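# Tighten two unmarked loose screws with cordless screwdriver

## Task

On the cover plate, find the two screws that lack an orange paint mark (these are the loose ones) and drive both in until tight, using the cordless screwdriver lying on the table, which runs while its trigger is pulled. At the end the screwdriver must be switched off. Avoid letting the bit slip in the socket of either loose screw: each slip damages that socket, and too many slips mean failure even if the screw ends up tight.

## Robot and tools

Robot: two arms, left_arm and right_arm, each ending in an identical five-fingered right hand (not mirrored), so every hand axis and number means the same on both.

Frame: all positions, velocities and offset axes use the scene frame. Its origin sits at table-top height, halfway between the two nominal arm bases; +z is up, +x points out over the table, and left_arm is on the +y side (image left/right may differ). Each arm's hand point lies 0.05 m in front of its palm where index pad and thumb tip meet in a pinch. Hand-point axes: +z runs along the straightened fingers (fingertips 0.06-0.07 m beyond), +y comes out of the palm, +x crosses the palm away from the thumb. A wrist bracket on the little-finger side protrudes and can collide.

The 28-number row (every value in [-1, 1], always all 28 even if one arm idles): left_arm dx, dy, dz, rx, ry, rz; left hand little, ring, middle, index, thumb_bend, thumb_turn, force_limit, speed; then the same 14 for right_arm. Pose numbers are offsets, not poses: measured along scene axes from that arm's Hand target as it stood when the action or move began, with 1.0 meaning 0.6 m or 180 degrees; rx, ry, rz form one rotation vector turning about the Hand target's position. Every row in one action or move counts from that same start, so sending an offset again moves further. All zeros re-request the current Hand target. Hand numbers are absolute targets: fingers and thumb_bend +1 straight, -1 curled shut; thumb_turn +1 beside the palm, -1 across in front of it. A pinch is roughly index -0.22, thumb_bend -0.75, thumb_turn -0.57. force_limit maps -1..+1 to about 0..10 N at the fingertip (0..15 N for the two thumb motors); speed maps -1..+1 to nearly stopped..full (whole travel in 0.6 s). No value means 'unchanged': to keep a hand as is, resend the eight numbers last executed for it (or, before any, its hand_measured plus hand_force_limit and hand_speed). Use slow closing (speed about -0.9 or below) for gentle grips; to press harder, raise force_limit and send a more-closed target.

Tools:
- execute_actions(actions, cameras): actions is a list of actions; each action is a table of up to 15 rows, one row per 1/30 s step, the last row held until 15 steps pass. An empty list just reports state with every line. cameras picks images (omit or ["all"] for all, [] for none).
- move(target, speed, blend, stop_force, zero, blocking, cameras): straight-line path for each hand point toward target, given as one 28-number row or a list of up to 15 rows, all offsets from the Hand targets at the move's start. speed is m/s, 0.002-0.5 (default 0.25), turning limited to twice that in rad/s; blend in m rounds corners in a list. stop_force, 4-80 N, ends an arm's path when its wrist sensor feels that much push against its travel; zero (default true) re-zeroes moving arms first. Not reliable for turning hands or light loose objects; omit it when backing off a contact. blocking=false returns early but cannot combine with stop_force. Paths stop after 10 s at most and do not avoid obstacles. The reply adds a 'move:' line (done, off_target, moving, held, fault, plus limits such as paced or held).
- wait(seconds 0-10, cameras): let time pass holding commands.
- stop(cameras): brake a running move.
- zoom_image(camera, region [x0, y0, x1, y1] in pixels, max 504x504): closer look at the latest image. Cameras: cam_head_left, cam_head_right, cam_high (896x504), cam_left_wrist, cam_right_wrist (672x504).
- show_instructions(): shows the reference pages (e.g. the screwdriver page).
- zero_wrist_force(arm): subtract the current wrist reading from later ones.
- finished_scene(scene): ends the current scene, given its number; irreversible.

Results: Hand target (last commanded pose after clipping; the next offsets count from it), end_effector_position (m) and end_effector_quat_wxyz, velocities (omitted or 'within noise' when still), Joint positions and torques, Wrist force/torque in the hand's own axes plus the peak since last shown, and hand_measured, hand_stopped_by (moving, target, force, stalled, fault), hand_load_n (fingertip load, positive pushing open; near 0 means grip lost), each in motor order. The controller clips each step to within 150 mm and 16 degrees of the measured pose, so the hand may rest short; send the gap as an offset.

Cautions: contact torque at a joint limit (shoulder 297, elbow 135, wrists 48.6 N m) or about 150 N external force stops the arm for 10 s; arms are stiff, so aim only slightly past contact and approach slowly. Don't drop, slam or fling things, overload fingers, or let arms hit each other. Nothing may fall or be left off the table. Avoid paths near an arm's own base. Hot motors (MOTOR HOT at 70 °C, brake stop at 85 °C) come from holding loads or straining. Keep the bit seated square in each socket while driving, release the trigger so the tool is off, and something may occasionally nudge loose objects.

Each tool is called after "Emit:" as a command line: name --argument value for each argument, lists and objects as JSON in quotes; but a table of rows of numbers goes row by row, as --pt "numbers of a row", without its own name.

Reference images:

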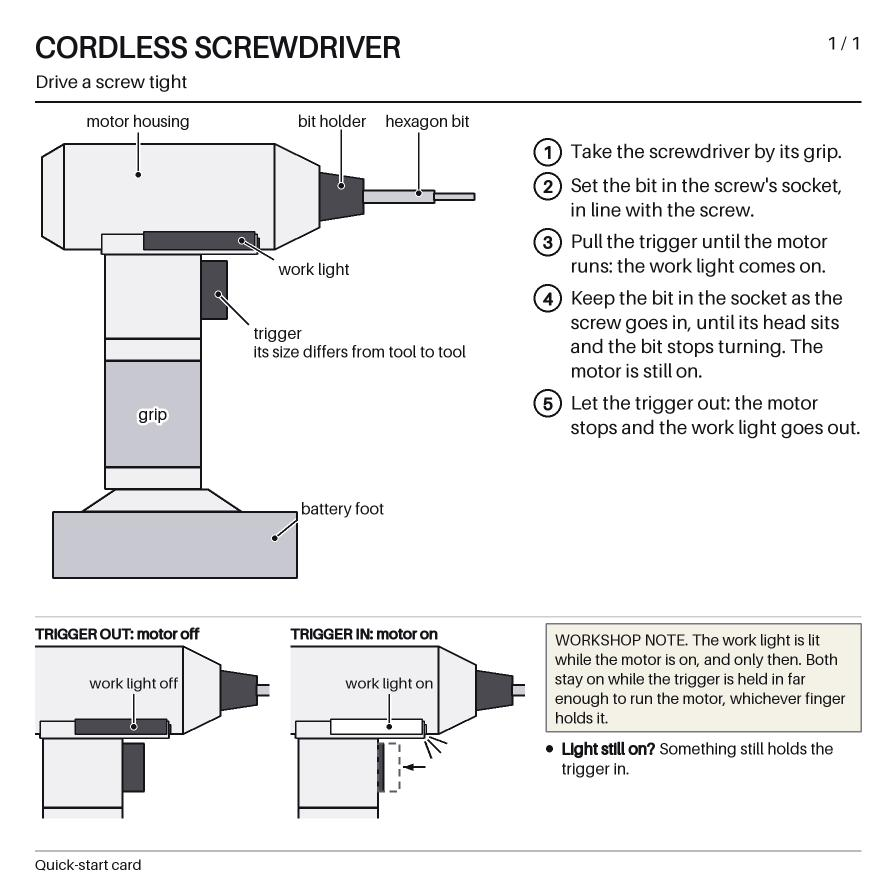

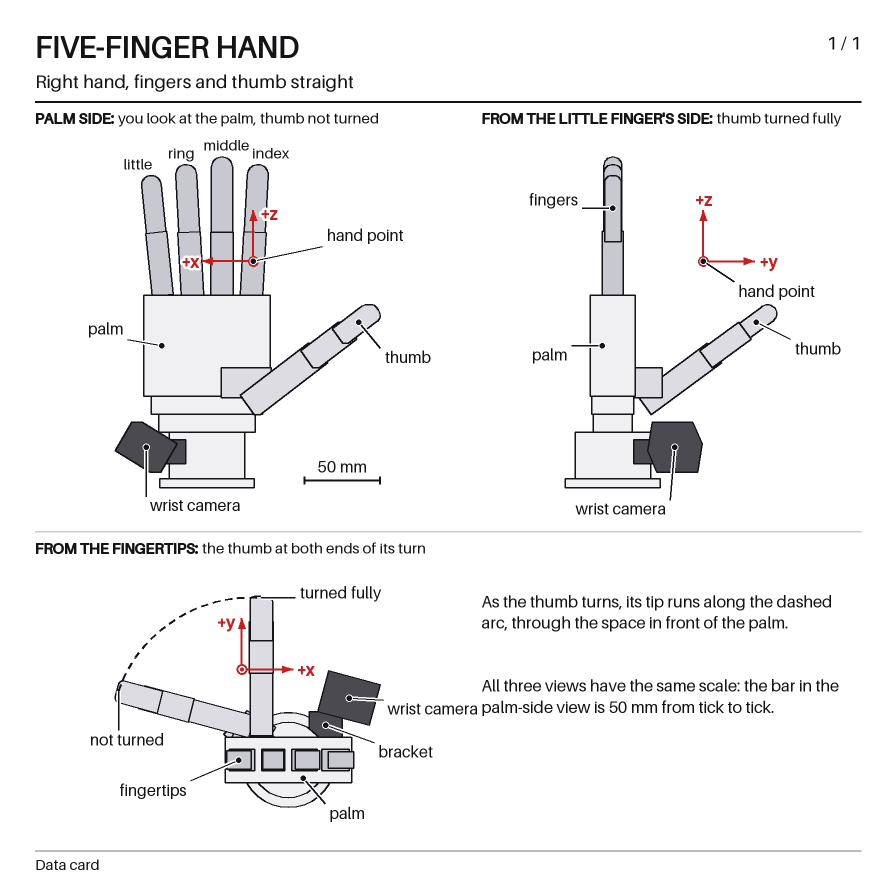

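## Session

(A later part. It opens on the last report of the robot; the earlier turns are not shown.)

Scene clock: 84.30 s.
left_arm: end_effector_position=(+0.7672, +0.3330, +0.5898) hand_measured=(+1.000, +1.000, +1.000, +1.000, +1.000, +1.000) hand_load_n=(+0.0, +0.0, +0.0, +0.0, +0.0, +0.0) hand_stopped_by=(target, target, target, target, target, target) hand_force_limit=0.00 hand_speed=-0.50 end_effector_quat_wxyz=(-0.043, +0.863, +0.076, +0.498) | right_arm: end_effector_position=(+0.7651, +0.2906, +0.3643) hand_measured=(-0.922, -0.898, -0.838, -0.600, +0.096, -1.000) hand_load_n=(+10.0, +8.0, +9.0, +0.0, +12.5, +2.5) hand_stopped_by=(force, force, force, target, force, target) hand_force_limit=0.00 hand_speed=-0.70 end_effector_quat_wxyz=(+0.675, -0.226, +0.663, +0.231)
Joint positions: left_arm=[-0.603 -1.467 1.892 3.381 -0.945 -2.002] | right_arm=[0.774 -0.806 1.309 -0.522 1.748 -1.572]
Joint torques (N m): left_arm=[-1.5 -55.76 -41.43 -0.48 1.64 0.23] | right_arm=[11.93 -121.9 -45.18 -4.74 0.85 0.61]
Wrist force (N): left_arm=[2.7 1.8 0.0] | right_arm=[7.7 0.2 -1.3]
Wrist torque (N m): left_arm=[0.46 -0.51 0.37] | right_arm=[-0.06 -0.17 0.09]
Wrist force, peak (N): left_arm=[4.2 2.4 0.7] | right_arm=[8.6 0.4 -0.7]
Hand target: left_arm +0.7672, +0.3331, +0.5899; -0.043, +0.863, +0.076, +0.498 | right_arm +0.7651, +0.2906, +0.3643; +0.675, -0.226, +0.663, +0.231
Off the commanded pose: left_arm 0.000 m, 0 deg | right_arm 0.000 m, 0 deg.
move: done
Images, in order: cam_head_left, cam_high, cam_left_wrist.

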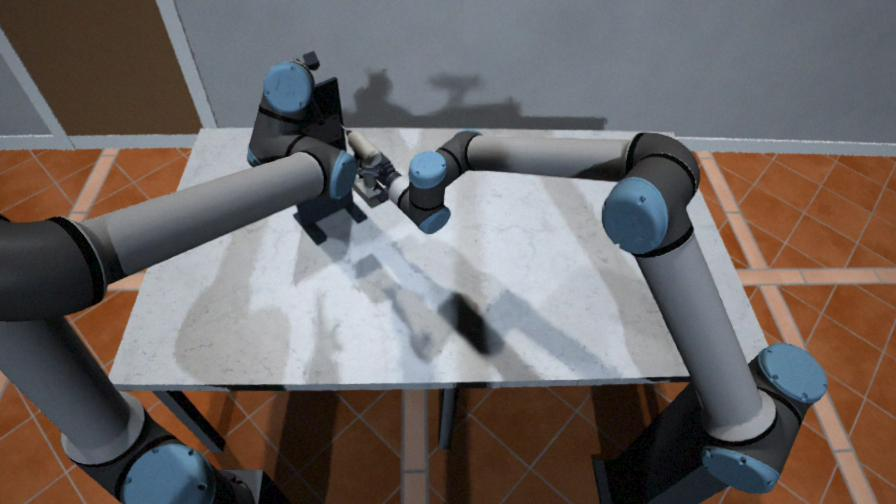

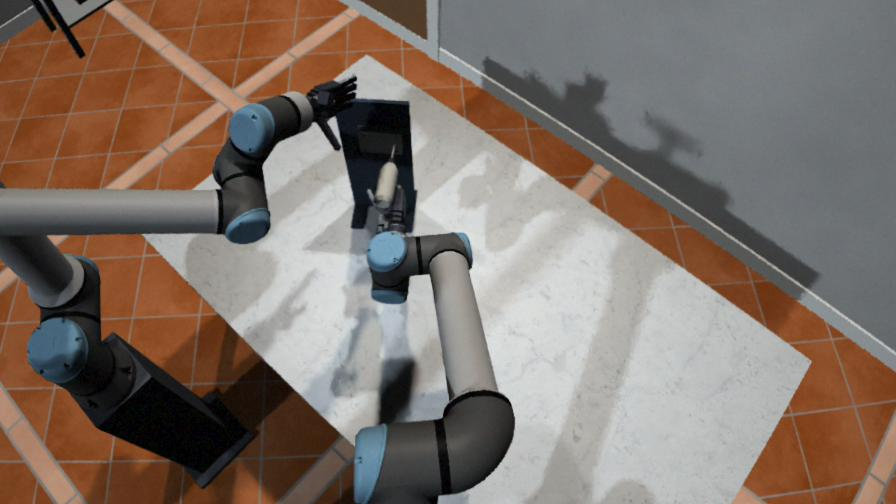

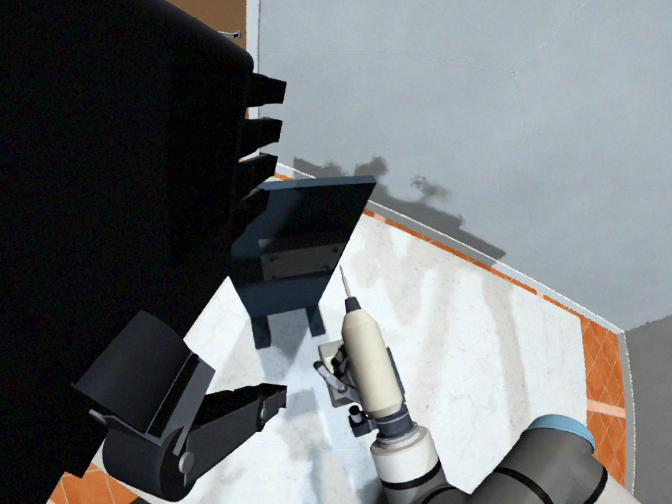

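Emit:
move --target '[0,0,0,0,0,0,1,1,1,1,1,1,0,-0.5,0.0185,0.0143,0,0,0,0,-0.98,-0.98,-0.98,-0.6,-0.98,-1,0.0,-0.7]' --speed 0.03 --stop_force 8 --cameras '["cam_left_wrist","cam_right_wrist"]'

Emit:
zoom_image --camera "cam_left_wrist" --region '[310, 235, 370, 300]'

Scene clock: 86.33 s.
left_arm: end_effector_position=(+0.7672, +0.3331, +0.5899) hand_measured=(+1.000, +1.000, +1.000, +1.000, +1.000, +1.000) hand_load_n=(+0.0, +0.0, +0.0, +0.0, +0.0, +0.0) hand_stopped_by=(target, target, target, target, target, target) hand_force_limit=0.00 hand_speed=-0.50 end_effector_quat_wxyz=(-0.043, +0.863, +0.076, +0.498) | right_arm: end_effector_position=(+0.7763, +0.2991, +0.3642) hand_measured=(-0.922, -0.898, -0.838, -0.600, +0.096, -1.000) hand_load_n=(+10.0, +8.0, +8.5, +0.0, +12.5, +2.5) hand_stopped_by=(force, force, force, target, force, target) hand_force_limit=0.00 hand_speed=-0.70 end_effector_quat_wxyz=(+0.675, -0.226, +0.663, +0.231)
Joint positions: left_arm=[-0.603 -1.467 1.892 3.382 -0.945 -2.002] | right_arm=[0.772 -0.786 1.272 -0.505 1.745 -1.572]
Joint torques (N m): left_arm=[3.79 -64.18 -52.5 -2.64 2.2 -3.41] | right_arm=[6.16 -124 -39.85 -6.36 1.25 1.16]
Wrist force (N): left_arm=[2.2 2.2 -0.1] | right_arm=[8.4 0.4 -0.5]
Wrist torque (N m): left_arm=[0.52 -0.43 0.35] | right_arm=[-0.08 -0.31 0.15]
Wrist force, peak (N): left_arm=[2.9 2.2 -0.2] | right_arm=[8.5 0.3 -0.7]
Hand target: left_arm +0.7672, +0.3331, +0.5899; -0.043, +0.863, +0.076, +0.498 | right_arm +0.7762, +0.2991, +0.3643; +0.675, -0.226, +0.663, +0.231
Off the commanded pose: left_arm 0.000 m, 0 deg | right_arm 0.000 m, 0 deg.
move: done
Images, in order: cam_left_wrist, cam_right_wrist.

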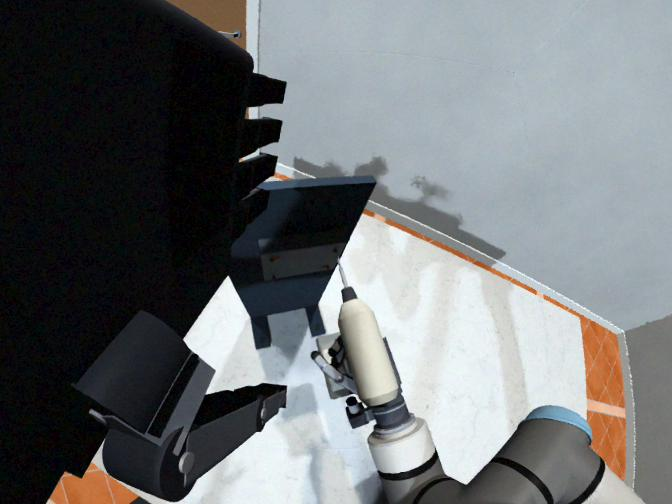

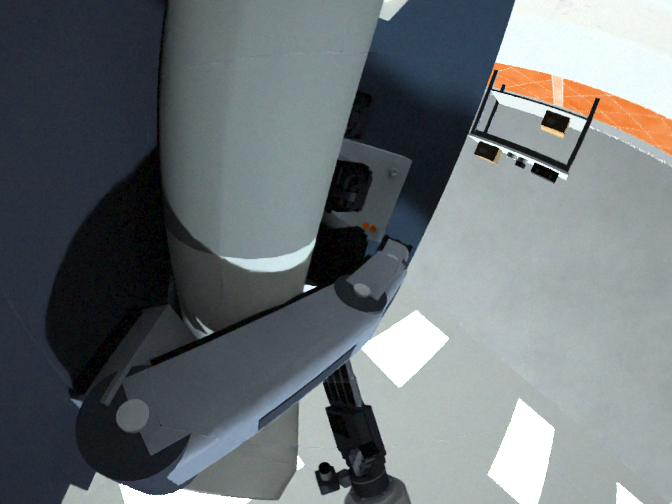

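Scaled by 7.754 from the camera's 672x504 image, which has a finer 960x720 frame.

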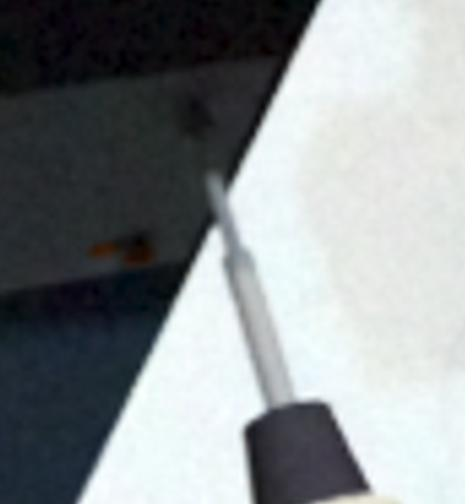

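Emit:
move --target '[0,0,0,0,0,0,-1,-1,-1,-1,1,1,0,-0.3,0,0,0,0,0,0,-0.98,-0.98,-0.98,-0.6,-0.98,-1,0.0,-0.7]' --cameras '["cam_left_wrist","cam_high"]'

Scene clock: 88.93 s.
left_arm: end_effector_position=(+0.7672, +0.3331, +0.5899) hand_measured=(-1.000, -1.000, -1.000, -1.000, +1.000, +1.000) hand_load_n=(+0.0, +0.0, +0.0, +0.0, +0.0, +0.0) hand_stopped_by=(target, target, target, target, target, target) hand_force_limit=0.00 hand_speed=-0.30 end_effector_quat_wxyz=(-0.043, +0.863, +0.076, +0.498) | right_arm: end_effector_position=(+0.7762, +0.2991, +0.3643) hand_measured=(-0.922, -0.898, -0.838, -0.600, +0.096, -1.000) hand_load_n=(+10.0, +8.0, +9.0, +0.0, +12.0, +2.5) hand_stopped_by=(force, force, force, target, force, target) hand_force_limit=0.00 hand_speed=-0.70 end_effector_quat_wxyz=(+0.675, -0.226, +0.663, +0.231)
Joint positions: left_arm=[-0.603 -1.467 1.892 3.382 -0.945 -2.002] | right_arm=[0.772 -0.786 1.272 -0.505 1.745 -1.572]
Joint torques (N m): left_arm=[5.96 -62.77 -46.11 -5.11 2.15 -2.6] | right_arm=[12.59 -123.58 -44.18 -4.4 1.25 1.2]
Wrist force (N): left_arm=[2.5 1.9 0.0] | right_arm=[7.5 0.4 -0.7]
Wrist torque (N m): left_arm=[0.47 -0.46 0.38] | right_arm=[-0.07 -0.17 0.09]
Wrist force, peak (N): left_arm=[2.9 2.0 -0.2] | right_arm=[8.4 0.1 -0.8]
Hand target: left_arm +0.7672, +0.3331, +0.5899; -0.043, +0.863, +0.076, +0.498 | right_arm +0.7762, +0.2991, +0.3643; +0.675, -0.226, +0.663, +0.231
Off the commanded pose: left_arm 0.000 m, 0 deg | right_arm 0.000 m, 0 deg.
move: done
Images, in order: cam_high, cam_left_wrist.

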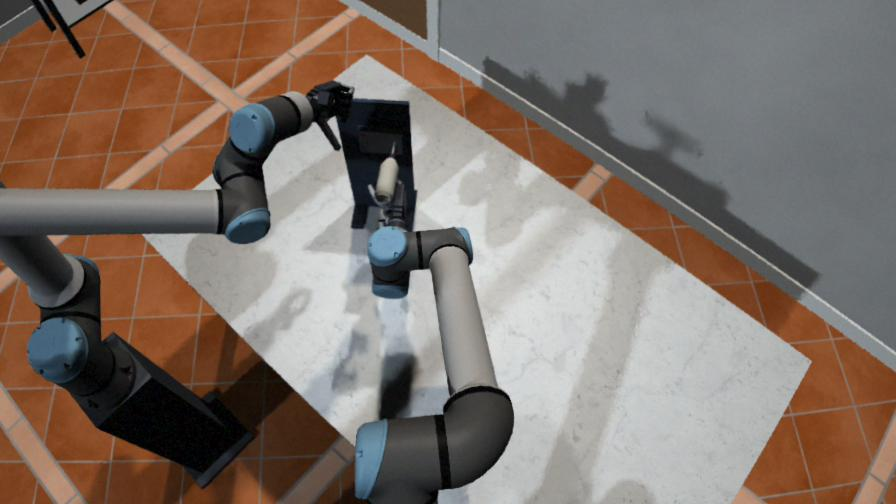

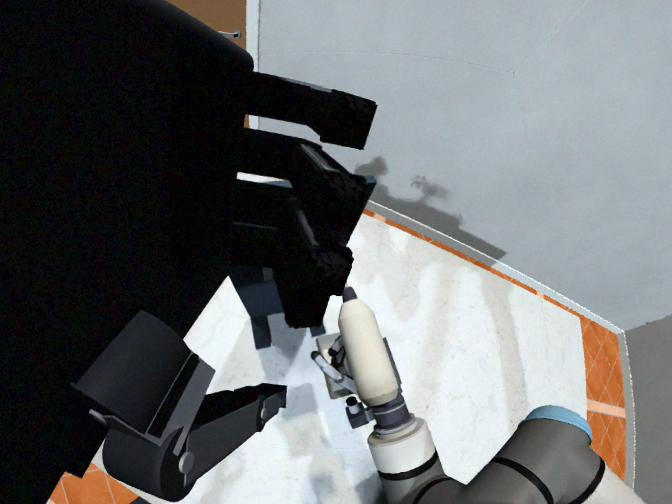

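Emit:
move --pt "-0.2 0.2 0 -0.0272 -0.128 -0.1155 1 1 1 1 1 1 0 -0.3 0 0 0 0 0 0 -0.98 -0.98 -0.98 -0.6 -0.98 -1 0.0 -0.7" --pt "-0.1295 0.2198 -0.2065 -0.0544 -0.2559 -0.231 1 1 1 1 1 1 0 -0.3 0 0 0 0 0 0 -0.98 -0.98 -0.98 -0.6 -0.98 -1 0.0 -0.7" --speed 0.2 --cameras '["cam_head_left","cam_high","cam_left_wrist"]'

Emit:
zoom_image --camera "cam_left_wrist" --region '[270, 220, 390, 300]'

Scene clock: 94.03 s.
left_arm: end_effector_position=(+0.6895, +0.4650, +0.4661) hand_measured=(+1.000, +1.000, +1.000, +1.000, +1.000, +1.000) hand_load_n=(+0.0, +0.0, +0.0, +0.0, +0.0, +0.0) hand_stopped_by=(target, target, target, target, target, target) hand_force_limit=0.00 hand_speed=-0.30 end_effector_quat_wxyz=(+0.234, +0.576, -0.176, +0.764) | right_arm: end_effector_position=(+0.7762, +0.2991, +0.3643) hand_measured=(-0.922, -0.898, -0.838, -0.600, +0.096, -1.000) hand_load_n=(+10.0, +8.0, +9.0, +0.0, +12.5, +2.5) hand_stopped_by=(force, force, force, target, force, target) hand_force_limit=0.00 hand_speed=-0.70 end_effector_quat_wxyz=(+0.675, -0.226, +0.663, +0.231)
Joint positions: left_arm=[-0.156 -0.999 2.025 1.804 -2.023 -1.711] | right_arm=[0.772 -0.786 1.272 -0.505 1.745 -1.572]
Joint torques (N m): left_arm=[-10.03 -45.1 -15.26 -3.33 -0.79 4.19] | right_arm=[12.53 -123.12 -48.65 -2.25 1.31 1.34]
Wrist force (N): left_arm=[2.8 1.2 1.5] | right_arm=[8.0 0.2 -0.7]
Wrist torque (N m): left_arm=[0.17 -0.64 0.34] | right_arm=[-0.09 -0.24 0.12]
Wrist force, peak (N): left_arm=[3.4 3.4 0.4] | right_arm=[8.4 0.3 -0.8]
Hand target: left_arm +0.6895, +0.4649, +0.4660; +0.234, +0.575, -0.176, +0.764 | right_arm +0.7762, +0.2991, +0.3643; +0.675, -0.226, +0.663, +0.231
Off the commanded pose: left_arm 0.000 m, 0 deg | right_arm 0.000 m, 0 deg.
move: done
Images, in order: cam_head_left, cam_high, cam_left_wrist.

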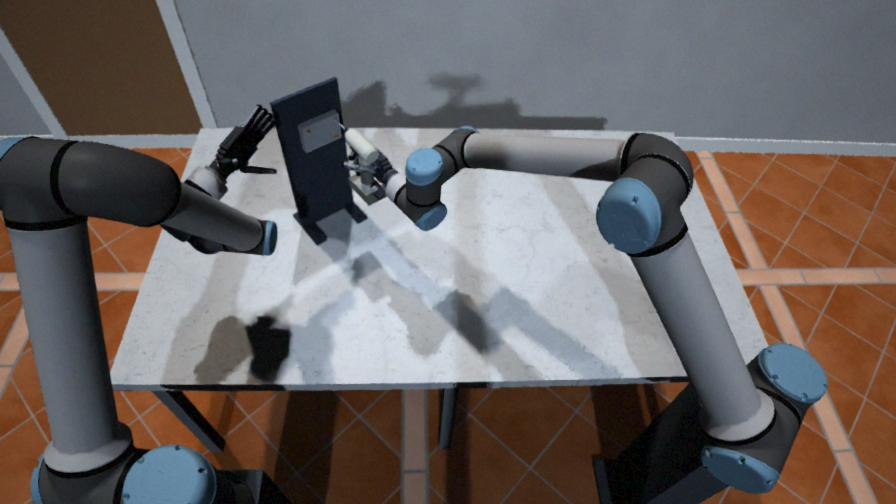

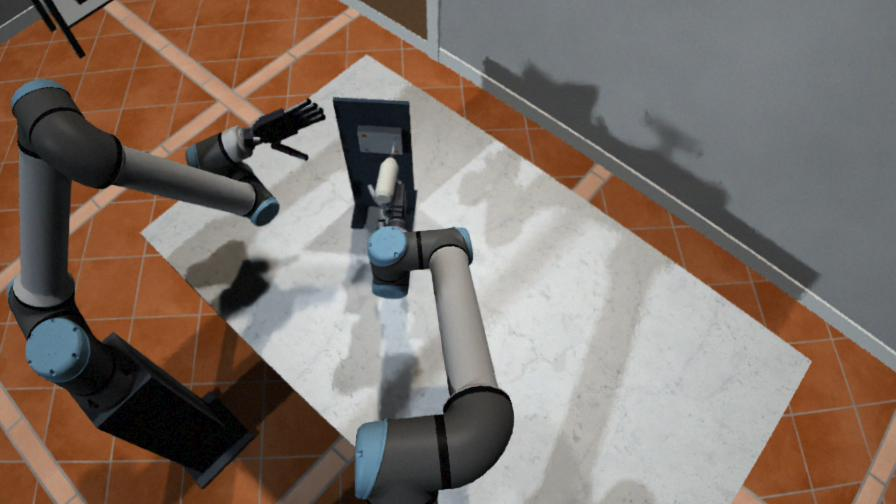

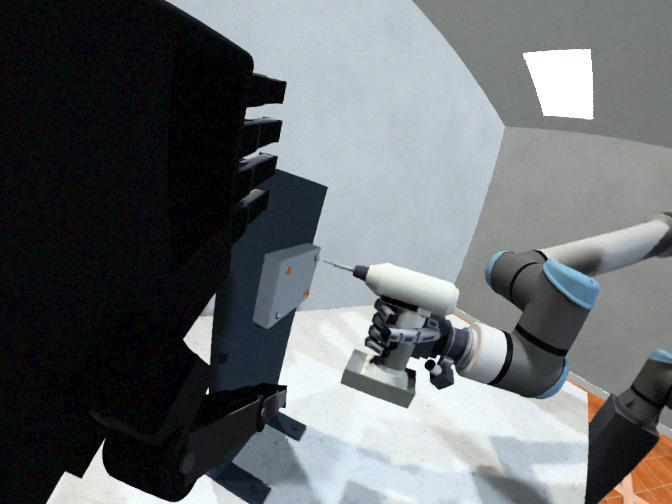

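Scaled by 4.200 from the camera's 672x504 image, which has a finer 960x720 frame.

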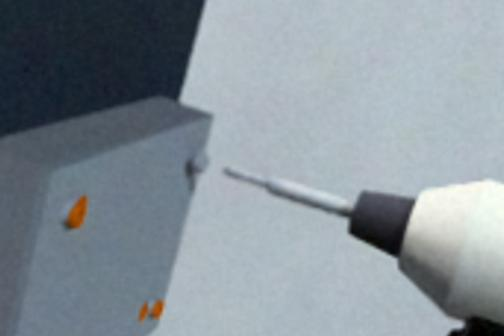

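Emit:
zoom_image --camera "cam_left_wrist" --region '[305, 245, 355, 285]'

Scaled by 10.080 from the camera's 672x504 image, which has a finer 960x720 frame.

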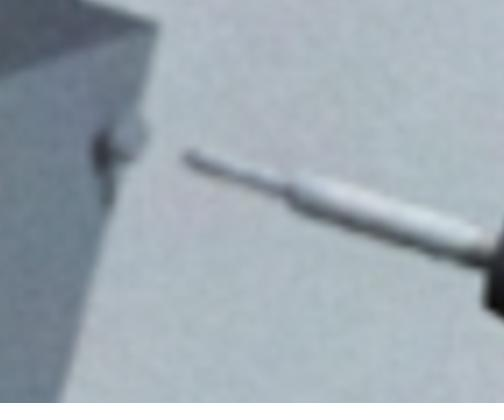

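Emit:
move --target '[0,0,0,0,0,0,1,1,1,1,1,1,0,-0.3,0.0048,0.0048,0,0,0,0,-0.98,-0.98,-0.98,-0.6,-0.98,-1,0.0,-0.7]' --speed 0.02 --stop_force 6 --cameras '["cam_left_wrist"]'

Emit:
zoom_image --camera "cam_left_wrist" --region '[305, 245, 355, 285]'

Emit:
move --pt "-0.0705 -0.0198 0.2065 0.0272 0.128 0.1155 1 1 1 1 1 1 0 -0.3 0 0 0 0 0 0 -0.98 -0.98 -0.98 -0.6 -0.98 -1 0.0 -0.7" --pt "0.1295 -0.2198 0.2065 0.0544 0.2559 0.231 1 1 1 1 1 1 0 -0.3 0 0 0 0 0 0 -0.98 -0.98 -0.98 -0.6 -0.98 -1 0.0 -0.7" --speed 0.25 --cameras '["cam_left_wrist"]'

Emit:
zoom_image --camera "cam_left_wrist" --region '[310, 225, 360, 285]'

Scene clock: 96.47 s.
Wrist force, peak (N): left_arm=[3.0 2.0 1.6] | right_arm=[8.7 0.4 -0.6]
Off the commanded pose: left_arm 0.000 m, 0 deg | right_arm 0.000 m, 0 deg.
move: done
Images, in order: cam_left_wrist.

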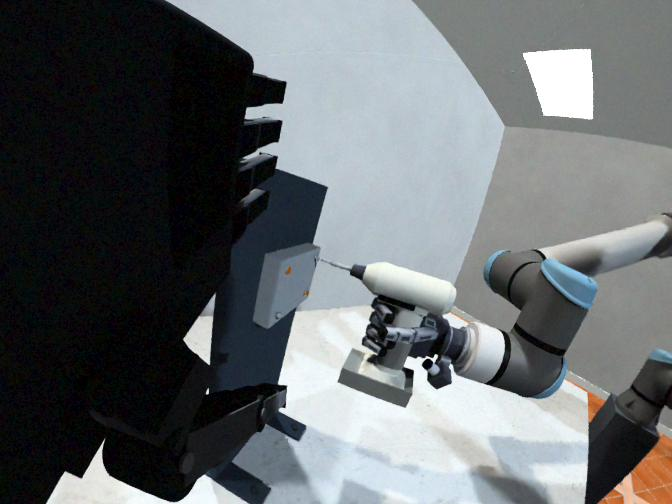

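Scaled by 10.080 from the camera's 672x504 image, which has a finer 960x720 frame.

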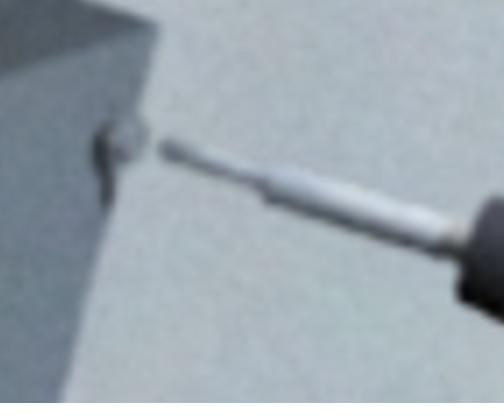

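Scene clock: 99.67 s.
left_arm: end_effector_position=(+0.7672, +0.3330, +0.5898) hand_measured=(+1.000, +1.000, +1.000, +1.000, +1.000, +1.000) hand_load_n=(+0.0, +0.0, +0.0, +0.0, +0.0, +0.0) hand_stopped_by=(target, target, target, target, target, target) hand_force_limit=0.00 hand_speed=-0.30 end_effector_quat_wxyz=(-0.043, +0.863, +0.076, +0.498) | right_arm: end_effector_position=(+0.7791, +0.3020, +0.3642) hand_measured=(-0.922, -0.898, -0.838, -0.600, +0.096, -1.000) hand_load_n=(+10.0, +8.0, +9.0, +0.0, +12.0, +2.5) hand_stopped_by=(force, force, force, target, force, target) hand_force_limit=0.00 hand_speed=-0.70 end_effector_quat_wxyz=(+0.675, -0.226, +0.663, +0.231)
Joint positions: left_arm=[-0.603 -1.467 1.892 3.381 -0.945 -2.002] | right_arm=[0.772 -0.78 1.26 -0.499 1.745 -1.572]
Joint torques (N m): left_arm=[2.95 -56.99 -43.19 -2.18 1.57 -0.72] | right_arm=[-13.03 -124.85 -47.6 -4.63 -1.04 1.27]
Wrist force (N): left_arm=[2.4 2.1 -0.3] | right_arm=[7.9 0.1 -0.7]
Wrist torque (N m): left_arm=[0.52 -0.44 0.36] | right_arm=[-0.11 -0.22 0.11]
Wrist force, peak (N): left_arm=[4.0 2.5 -0.2] | right_arm=[8.4 0.3 -0.5]
Hand target: left_arm +0.7672, +0.3331, +0.5899; -0.043, +0.863, +0.076, +0.498 | right_arm +0.7791, +0.3020, +0.3643; +0.675, -0.226, +0.663, +0.231
Off the commanded pose: left_arm 0.000 m, 0 deg | right_arm 0.000 m, 0 deg.
move: done
Images, in order: cam_left_wrist.

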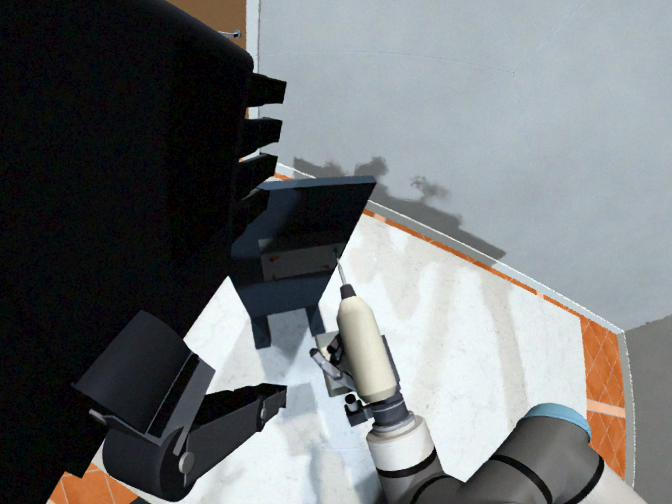

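Scaled by 8.400 from the camera's 672x504 image, which has a finer 960x720 frame.

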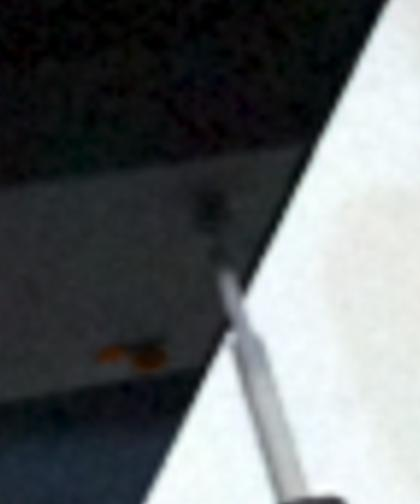

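Emit:
move --target '[0,0,0,0,0,0,1,1,1,1,1,1,0,-0.3,0.0119,0.0092,0,0,0,0,-0.98,-0.98,-0.98,-0.6,-0.98,-1,0.0,-0.7]' --speed 0.006 --stop_force 4 --cameras '["cam_left_wrist"]'

Emit:
zoom_image --camera "cam_left_wrist" --region '[310, 225, 360, 285]'

Scene clock: 101.47 s.
left_arm: end_effector_position=(+0.7672, +0.3331, +0.5899) hand_measured=(+1.000, +1.000, +1.000, +1.000, +1.000, +1.000) hand_load_n=(+0.0, +0.0, +0.0, +0.0, +0.0, +0.0) hand_stopped_by=(target, target, target, target, target, target) hand_force_limit=0.00 hand_speed=-0.30 end_effector_quat_wxyz=(-0.043, +0.863, +0.076, +0.498) | right_arm: end_effector_position=(+0.7820, +0.3042, +0.3643) hand_measured=(-0.922, -0.898, -0.838, -0.600, +0.096, -1.000) hand_load_n=(+10.5, +8.0, +9.0, +0.0, +12.5, +2.5) hand_stopped_by=(force, force, force, target, force, target) hand_force_limit=0.00 hand_speed=-0.70 end_effector_quat_wxyz=(+0.675, -0.226, +0.663, +0.231)
Joint positions: left_arm=[-0.603 -1.467 1.892 3.382 -0.945 -2.002] | right_arm=[0.771 -0.775 1.251 -0.495 1.744 -1.572]
Joint torques (N m): left_arm=[8.16 -62.28 -52.06 -1.74 2.71 -3.88] | right_arm=[-2.49 -124.43 -39.9 -6.57 1.37 1.29]
Wrist force (N): left_arm=[2.5 1.5 -0.2] | right_arm=[8.2 0.5 -1.4]
Wrist torque (N m): left_arm=[0.43 -0.46 0.35] | right_arm=[-0.04 -0.28 0.13]
Wrist force, peak (N): left_arm=[2.8 2.1 -0.4] | right_arm=[9.1 0.6 -9.0]
Hand target: left_arm +0.7672, +0.3331, +0.5899; -0.043, +0.863, +0.076, +0.498 | right_arm +0.7820, +0.3042, +0.3643; +0.675, -0.226, +0.663, +0.231 (not the last commanded pose)
Off the commanded pose: left_arm 0.000 m, 0 deg | right_arm 0.005 m, 0 deg.
move: contact (right_arm)
Images, in order: cam_left_wrist.

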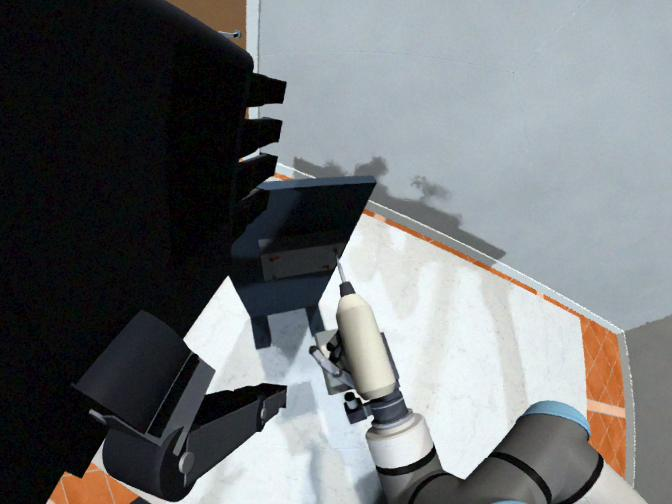

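Scaled by 8.400 from the camera's 672x504 image, which has a finer 960x720 frame.

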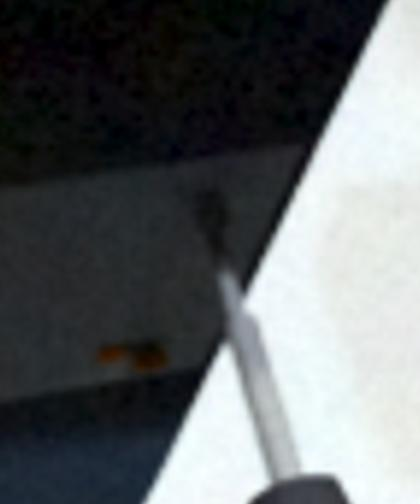

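Emit:
zoom_image --camera "cam_left_wrist" --region '[325, 240, 350, 270]'

Emit:
zoom_image --camera "cam_left_wrist" --region '[325, 240, 365, 288]'

Scaled by 16.800 from the camera's 672x504 image, which has a finer 960x720 frame.

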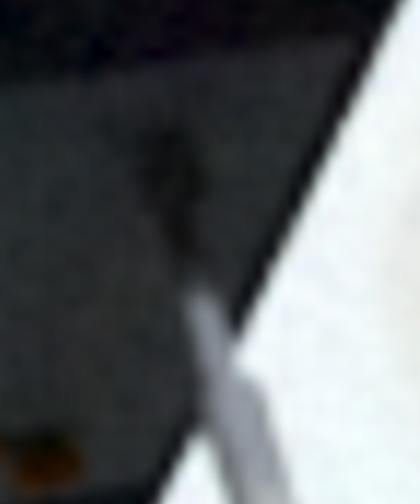

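Scaled by 10.500 from the camera's 672x504 image, which has a finer 960x720 frame.

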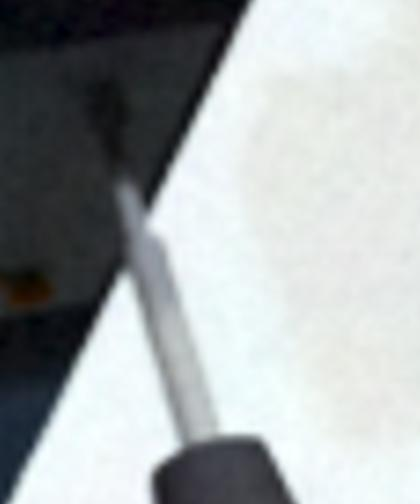

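Emit:
move --pt "-0.2 0.2 0 -0.0272 -0.128 -0.1155 1 1 1 1 1 1 0 -0.3 0 0 0 0 0 0 -0.98 -0.98 -0.98 -0.6 -0.98 -1 0.0 -0.7" --pt "-0.1295 0.2198 -0.2065 -0.0544 -0.2559 -0.231 1 1 1 1 1 1 0 -0.3 0 0 0 0 0 0 -0.98 -0.98 -0.98 -0.6 -0.98 -1 0.0 -0.7" --speed 0.25 --cameras '["cam_left_wrist"]'

Emit:
zoom_image --camera "cam_left_wrist" --region '[305, 245, 355, 285]'

Emit:
zoom_image --camera "cam_left_wrist" --region '[310, 250, 330, 270]'

Scene clock: 105.30 s.
left_arm: end_effector_position=(+0.6895, +0.4650, +0.4661) hand_measured=(+1.000, +1.000, +1.000, +1.000, +1.000, +1.000) hand_load_n=(+0.0, +0.0, +0.0, +0.0, +0.0, +0.0) hand_stopped_by=(target, target, target, target, target, target) hand_force_limit=0.00 hand_speed=-0.30 end_effector_quat_wxyz=(+0.234, +0.576, -0.176, +0.764) | right_arm: end_effector_position=(+0.7820, +0.3042, +0.3643) hand_measured=(-0.922, -0.898, -0.838, -0.600, +0.096, -1.000) hand_load_n=(+10.0, +8.0, +8.5, +0.0, +12.5, +2.5) hand_stopped_by=(force, force, force, target, force, target) hand_force_limit=0.00 hand_speed=-0.70 end_effector_quat_wxyz=(+0.675, -0.226, +0.663, +0.231)
Joint positions: left_arm=[-0.156 -0.999 2.025 1.804 -2.023 -1.711] | right_arm=[0.771 -0.775 1.251 -0.495 1.744 -1.572]
Joint torques (N m): left_arm=[-4.66 -49.25 -17.93 -5.95 -1.68 3.48] | right_arm=[11.92 -124.4 -47.23 -3.02 1.35 0.79]
Wrist force (N): left_arm=[2.7 1.9 1.3] | right_arm=[7.9 0.3 -0.9]
Wrist torque (N m): left_arm=[0.30 -0.62 0.36] | right_arm=[-0.10 -0.25 0.12]
Wrist force, peak (N): left_arm=[4.3 2.3 0.0] | right_arm=[8.5 0.7 -1.6]
Hand target: left_arm +0.6895, +0.4649, +0.4660; +0.234, +0.575, -0.176, +0.764 | right_arm +0.7820, +0.3042, +0.3643; +0.675, -0.226, +0.663, +0.231
Off the commanded pose: left_arm 0.000 m, 0 deg | right_arm 0.000 m, 0 deg.
move: done
Images, in order: cam_left_wrist.

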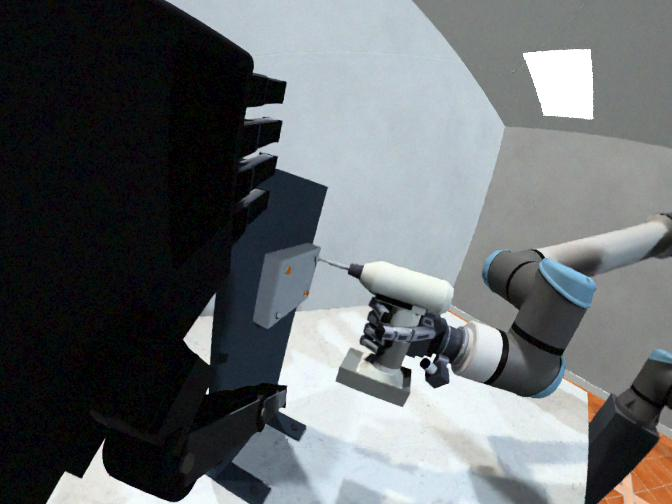

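Scaled by 10.080 from the camera's 672x504 image, which has a finer 960x720 frame.

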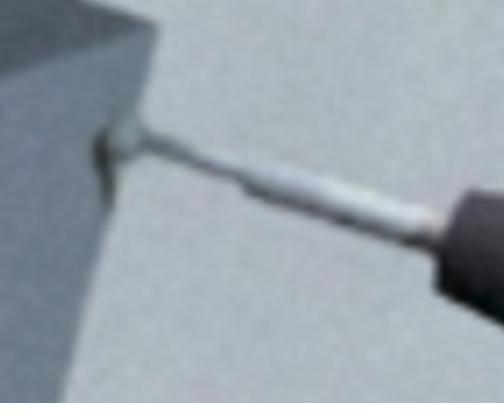

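Scaled by 25.200 from the camera's 672x504 image, which has a finer 960x720 frame.

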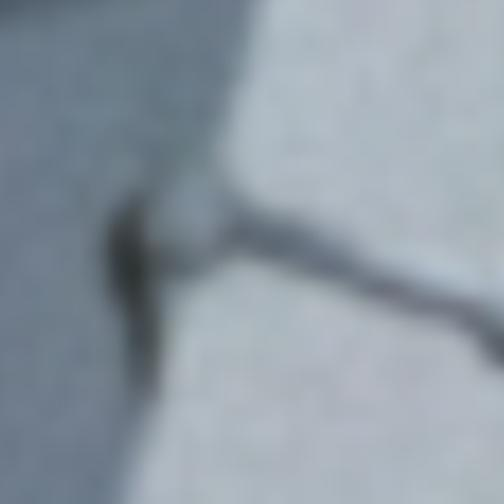

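Emit:
zoom_image --camera "cam_left_wrist" --region '[310, 240, 460, 330]'

Scaled by 3.360 from the camera's 672x504 image, which has a finer 960x720 frame.

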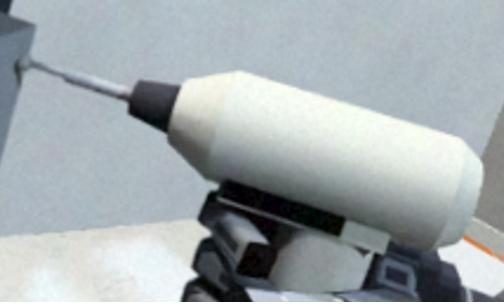

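Emit:
move --target '[0,0,0,0,0,0,1,1,1,1,1,1,0,-0.3,0.0065,0.005,0,0,0,0,-0.98,-0.98,-0.98,-0.6,-0.98,-1,0.0,-0.7]' --speed 0.004 --stop_force 8 --cameras '["cam_left_wrist"]'

Emit:
zoom_image --camera "cam_left_wrist" --region '[305, 245, 355, 285]'

Scene clock: 106.73 s.
left_arm: end_effector_position=(+0.6895, +0.4649, +0.4660) hand_measured=(+1.000, +1.000, +1.000, +1.000, +1.000, +1.000) hand_load_n=(+0.0, +0.0, +0.0, +0.0, +0.0, +0.0) hand_stopped_by=(target, target, target, target, target, target) hand_force_limit=0.00 hand_speed=-0.30 end_effector_quat_wxyz=(+0.234, +0.575, -0.176, +0.764) | right_arm: end_effector_position=(+0.7821, +0.3044, +0.3643) hand_measured=(-0.922, -0.898, -0.838, -0.600, +0.096, -1.000) hand_load_n=(+10.0, +8.0, +8.5, +0.0, +12.5, +2.5) hand_stopped_by=(force, force, force, target, force, target) hand_force_limit=0.00 hand_speed=-0.70 end_effector_quat_wxyz=(+0.675, -0.226, +0.663, +0.231)
Joint positions: left_arm=[-0.156 -0.999 2.025 1.803 -2.023 -1.711] | right_arm=[0.771 -0.774 1.25 -0.494 1.744 -1.572]
Joint torques (N m): left_arm=[-11.84 -46.02 -26.48 -3.15 -1.23 4.08] | right_arm=[8.87 -125.44 -40.45 -7.07 0.44 0.75]
Wrist force (N): left_arm=[2.6 1.6 1.3] | right_arm=[8.6 0.5 -4.7]
Wrist torque (N m): left_arm=[0.25 -0.60 0.34] | right_arm=[0.03 -0.31 0.14]
Wrist force, peak (N): left_arm=[3.0 1.8 1.4] | right_arm=[10.0 0.3 -12.0]
Hand target: left_arm +0.6895, +0.4649, +0.4660; +0.234, +0.575, -0.176, +0.764 | right_arm +0.7821, +0.3044, +0.3644; +0.675, -0.226, +0.663, +0.231 (not the last commanded pose)
Off the commanded pose: left_arm 0.000 m, 0 deg | right_arm 0.005 m, 0 deg.
move: contact (right_arm)
Images, in order: cam_left_wrist.

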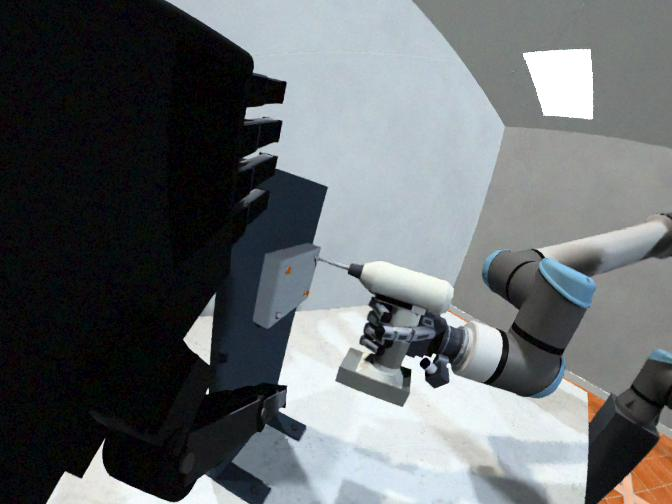

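Scaled by 10.080 from the camera's 672x504 image, which has a finer 960x720 frame.

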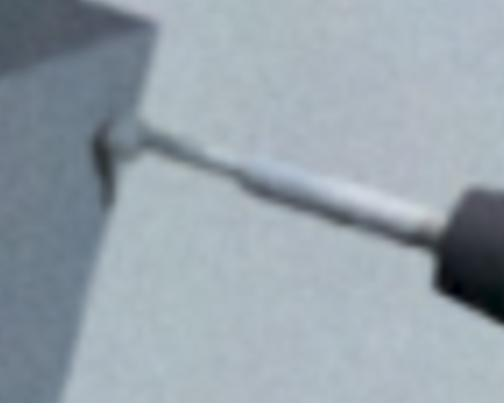

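Emit:
move --target '[0,0,0,0,0,0,1,1,1,1,1,1,0,-0.3,-0.0053,-0.0041,0,0,0,0,-0.98,-0.98,-0.98,-0.6,-0.98,-1,0.0,-0.7]' --speed 0.01 --cameras '["cam_left_wrist"]'

Emit:
zoom_image --camera "cam_left_wrist" --region '[305, 245, 355, 285]'

Emit:
zoom_image --camera "cam_left_wrist" --region '[310, 250, 330, 270]'

Scene clock: 107.83 s.
left_arm: end_effector_position=(+0.6895, +0.4649, +0.4660) hand_measured=(+1.000, +1.000, +1.000, +1.000, +1.000, +1.000) hand_load_n=(+0.0, +0.0, +0.0, +0.0, +0.0, +0.0) hand_stopped_by=(target, target, target, target, target, target) hand_force_limit=0.00 hand_speed=-0.30 end_effector_quat_wxyz=(+0.234, +0.575, -0.176, +0.764) | right_arm: end_effector_position=(+0.7788, +0.3019, +0.3644) hand_measured=(-0.922, -0.898, -0.838, -0.600, +0.096, -1.000) hand_load_n=(+10.0, +8.0, +9.0, +0.0, +12.5, +3.0) hand_stopped_by=(force, force, force, target, force, target) hand_force_limit=0.00 hand_speed=-0.70 end_effector_quat_wxyz=(+0.675, -0.226, +0.663, +0.231)
Joint positions: left_arm=[-0.156 -0.999 2.025 1.803 -2.023 -1.711] | right_arm=[0.772 -0.78 1.261 -0.5 1.745 -1.572]
Joint torques (N m): left_arm=[-15.24 -46.24 -34.09 -2.09 -1.48 3.83] | right_arm=[13.38 -110.91 -48.78 -5.57 1.96 0.1]
Wrist force (N): left_arm=[2.6 1.7 1.4] | right_arm=[8.0 0.3 -0.8]
Wrist torque (N m): left_arm=[0.25 -0.61 0.34] | right_arm=[-0.07 -0.24 0.12]
Wrist force, peak (N): left_arm=[3.0 2.2 1.2] | right_arm=[8.9 0.2 -4.3]
Hand target: left_arm +0.6895, +0.4649, +0.4660; +0.234, +0.575, -0.176, +0.764 | right_arm +0.7789, +0.3019, +0.3644; +0.675, -0.226, +0.663, +0.231
Off the commanded pose: left_arm 0.000 m, 0 deg | right_arm 0.000 m, 0 deg.
move: done
Images, in order: cam_left_wrist.

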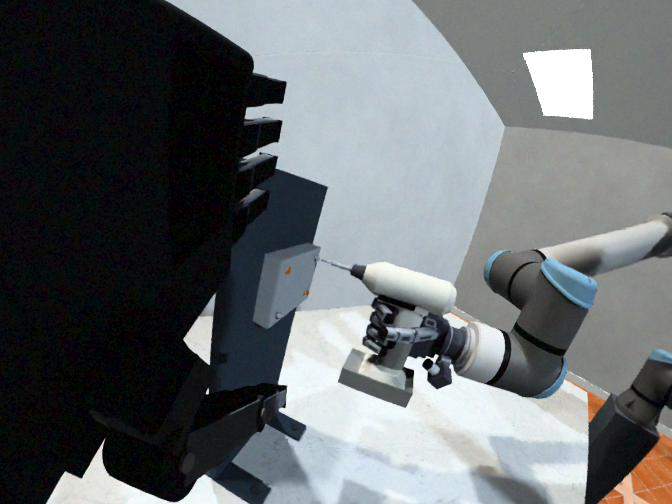

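Scaled by 10.080 from the camera's 672x504 image, which has a finer 960x720 frame.

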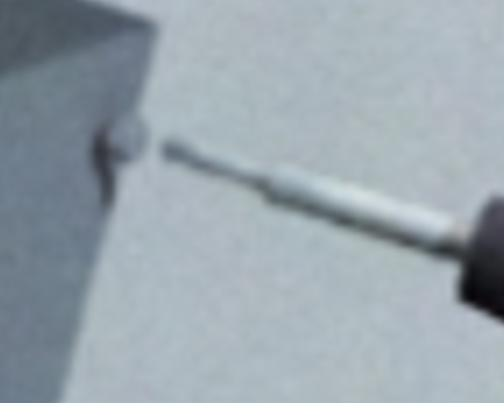

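Scaled by 25.200 from the camera's 672x504 image, which has a finer 960x720 frame.

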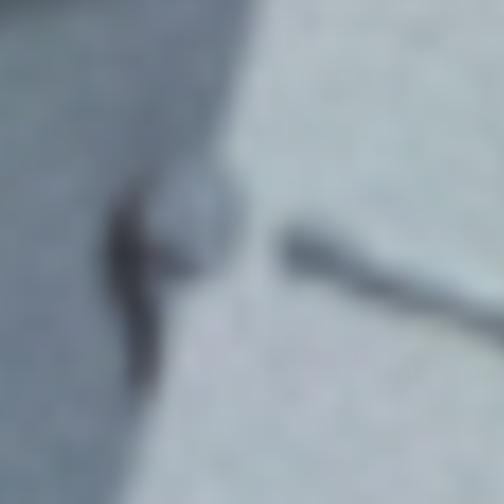

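Emit:
move --target '[0,0,0,0,0,0,1,1,1,1,1,1,0,-0.3,0.0092,0.0072,-0.0008,0,0,0,-0.98,-0.98,-0.98,-0.6,-0.98,-1,0.0,-0.7]' --speed 0.006 --stop_force 5 --cameras '["cam_left_wrist"]'

Emit:
zoom_image --camera "cam_left_wrist" --region '[310, 250, 330, 270]'

Scene clock: 109.80 s.
left_arm: end_effector_position=(+0.6895, +0.4649, +0.4660) hand_measured=(+1.000, +1.000, +1.000, +1.000, +1.000, +1.000) hand_load_n=(+0.0, +0.0, +0.0, +0.0, +0.0, +0.0) hand_stopped_by=(target, target, target, target, target, target) hand_force_limit=0.00 hand_speed=-0.30 end_effector_quat_wxyz=(+0.234, +0.575, -0.176, +0.764) | right_arm: end_effector_position=(+0.7820, +0.3043, +0.3641) hand_measured=(-0.922, -0.898, -0.838, -0.600, +0.096, -1.000) hand_load_n=(+10.0, +8.0, +9.0, +0.0, +12.5, +2.5) hand_stopped_by=(force, force, force, target, force, target) hand_force_limit=0.00 hand_speed=-0.70 end_effector_quat_wxyz=(+0.675, -0.226, +0.663, +0.231)
Joint positions: left_arm=[-0.156 -0.999 2.025 1.803 -2.023 -1.711] | right_arm=[0.771 -0.774 1.251 -0.495 1.744 -1.572]
Joint torques (N m): left_arm=[-11.43 -44.4 -32.72 -0.94 -1.35 3.87] | right_arm=[-0.34 -126.04 -40.36 -6.67 1.25 -0.82]
Wrist force (N): left_arm=[2.7 1.8 1.5] | right_arm=[8.0 0.3 -1.7]
Wrist torque (N m): left_arm=[0.26 -0.62 0.35] | right_arm=[-0.07 -0.23 0.12]
Wrist force, peak (N): left_arm=[2.9 1.9 1.2] | right_arm=[9.4 0.4 -9.6]
Hand target: left_arm +0.6895, +0.4649, +0.4660; +0.234, +0.575, -0.176, +0.764 | right_arm +0.7820, +0.3043, +0.3641; +0.675, -0.226, +0.663, +0.231 (not the last commanded pose)
Off the commanded pose: left_arm 0.000 m, 0 deg | right_arm 0.003 m, 0 deg.
move: contact (right_arm)
Images, in order: cam_left_wrist.

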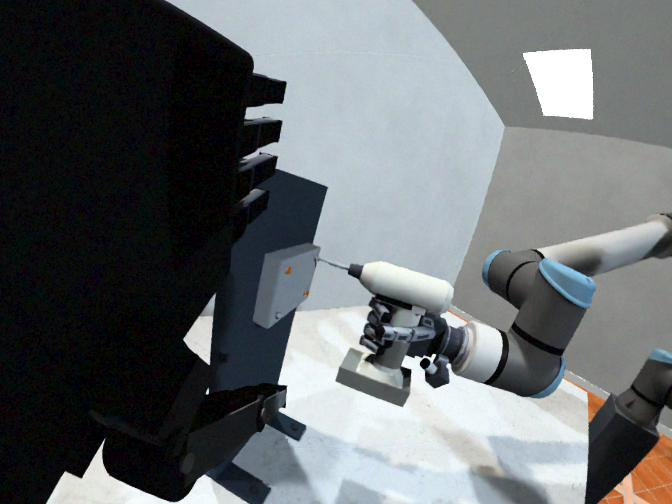

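Scaled by 25.200 from the camera's 672x504 image, which has a finer 960x720 frame.

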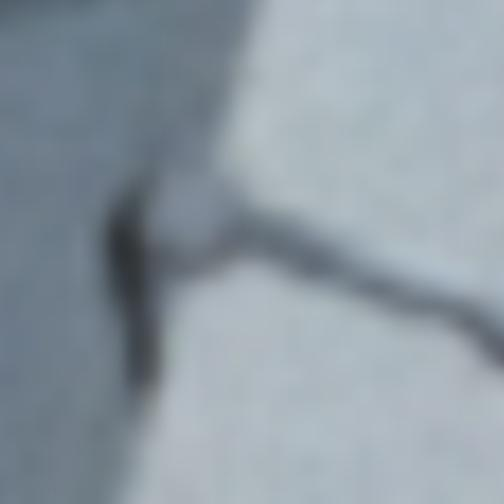

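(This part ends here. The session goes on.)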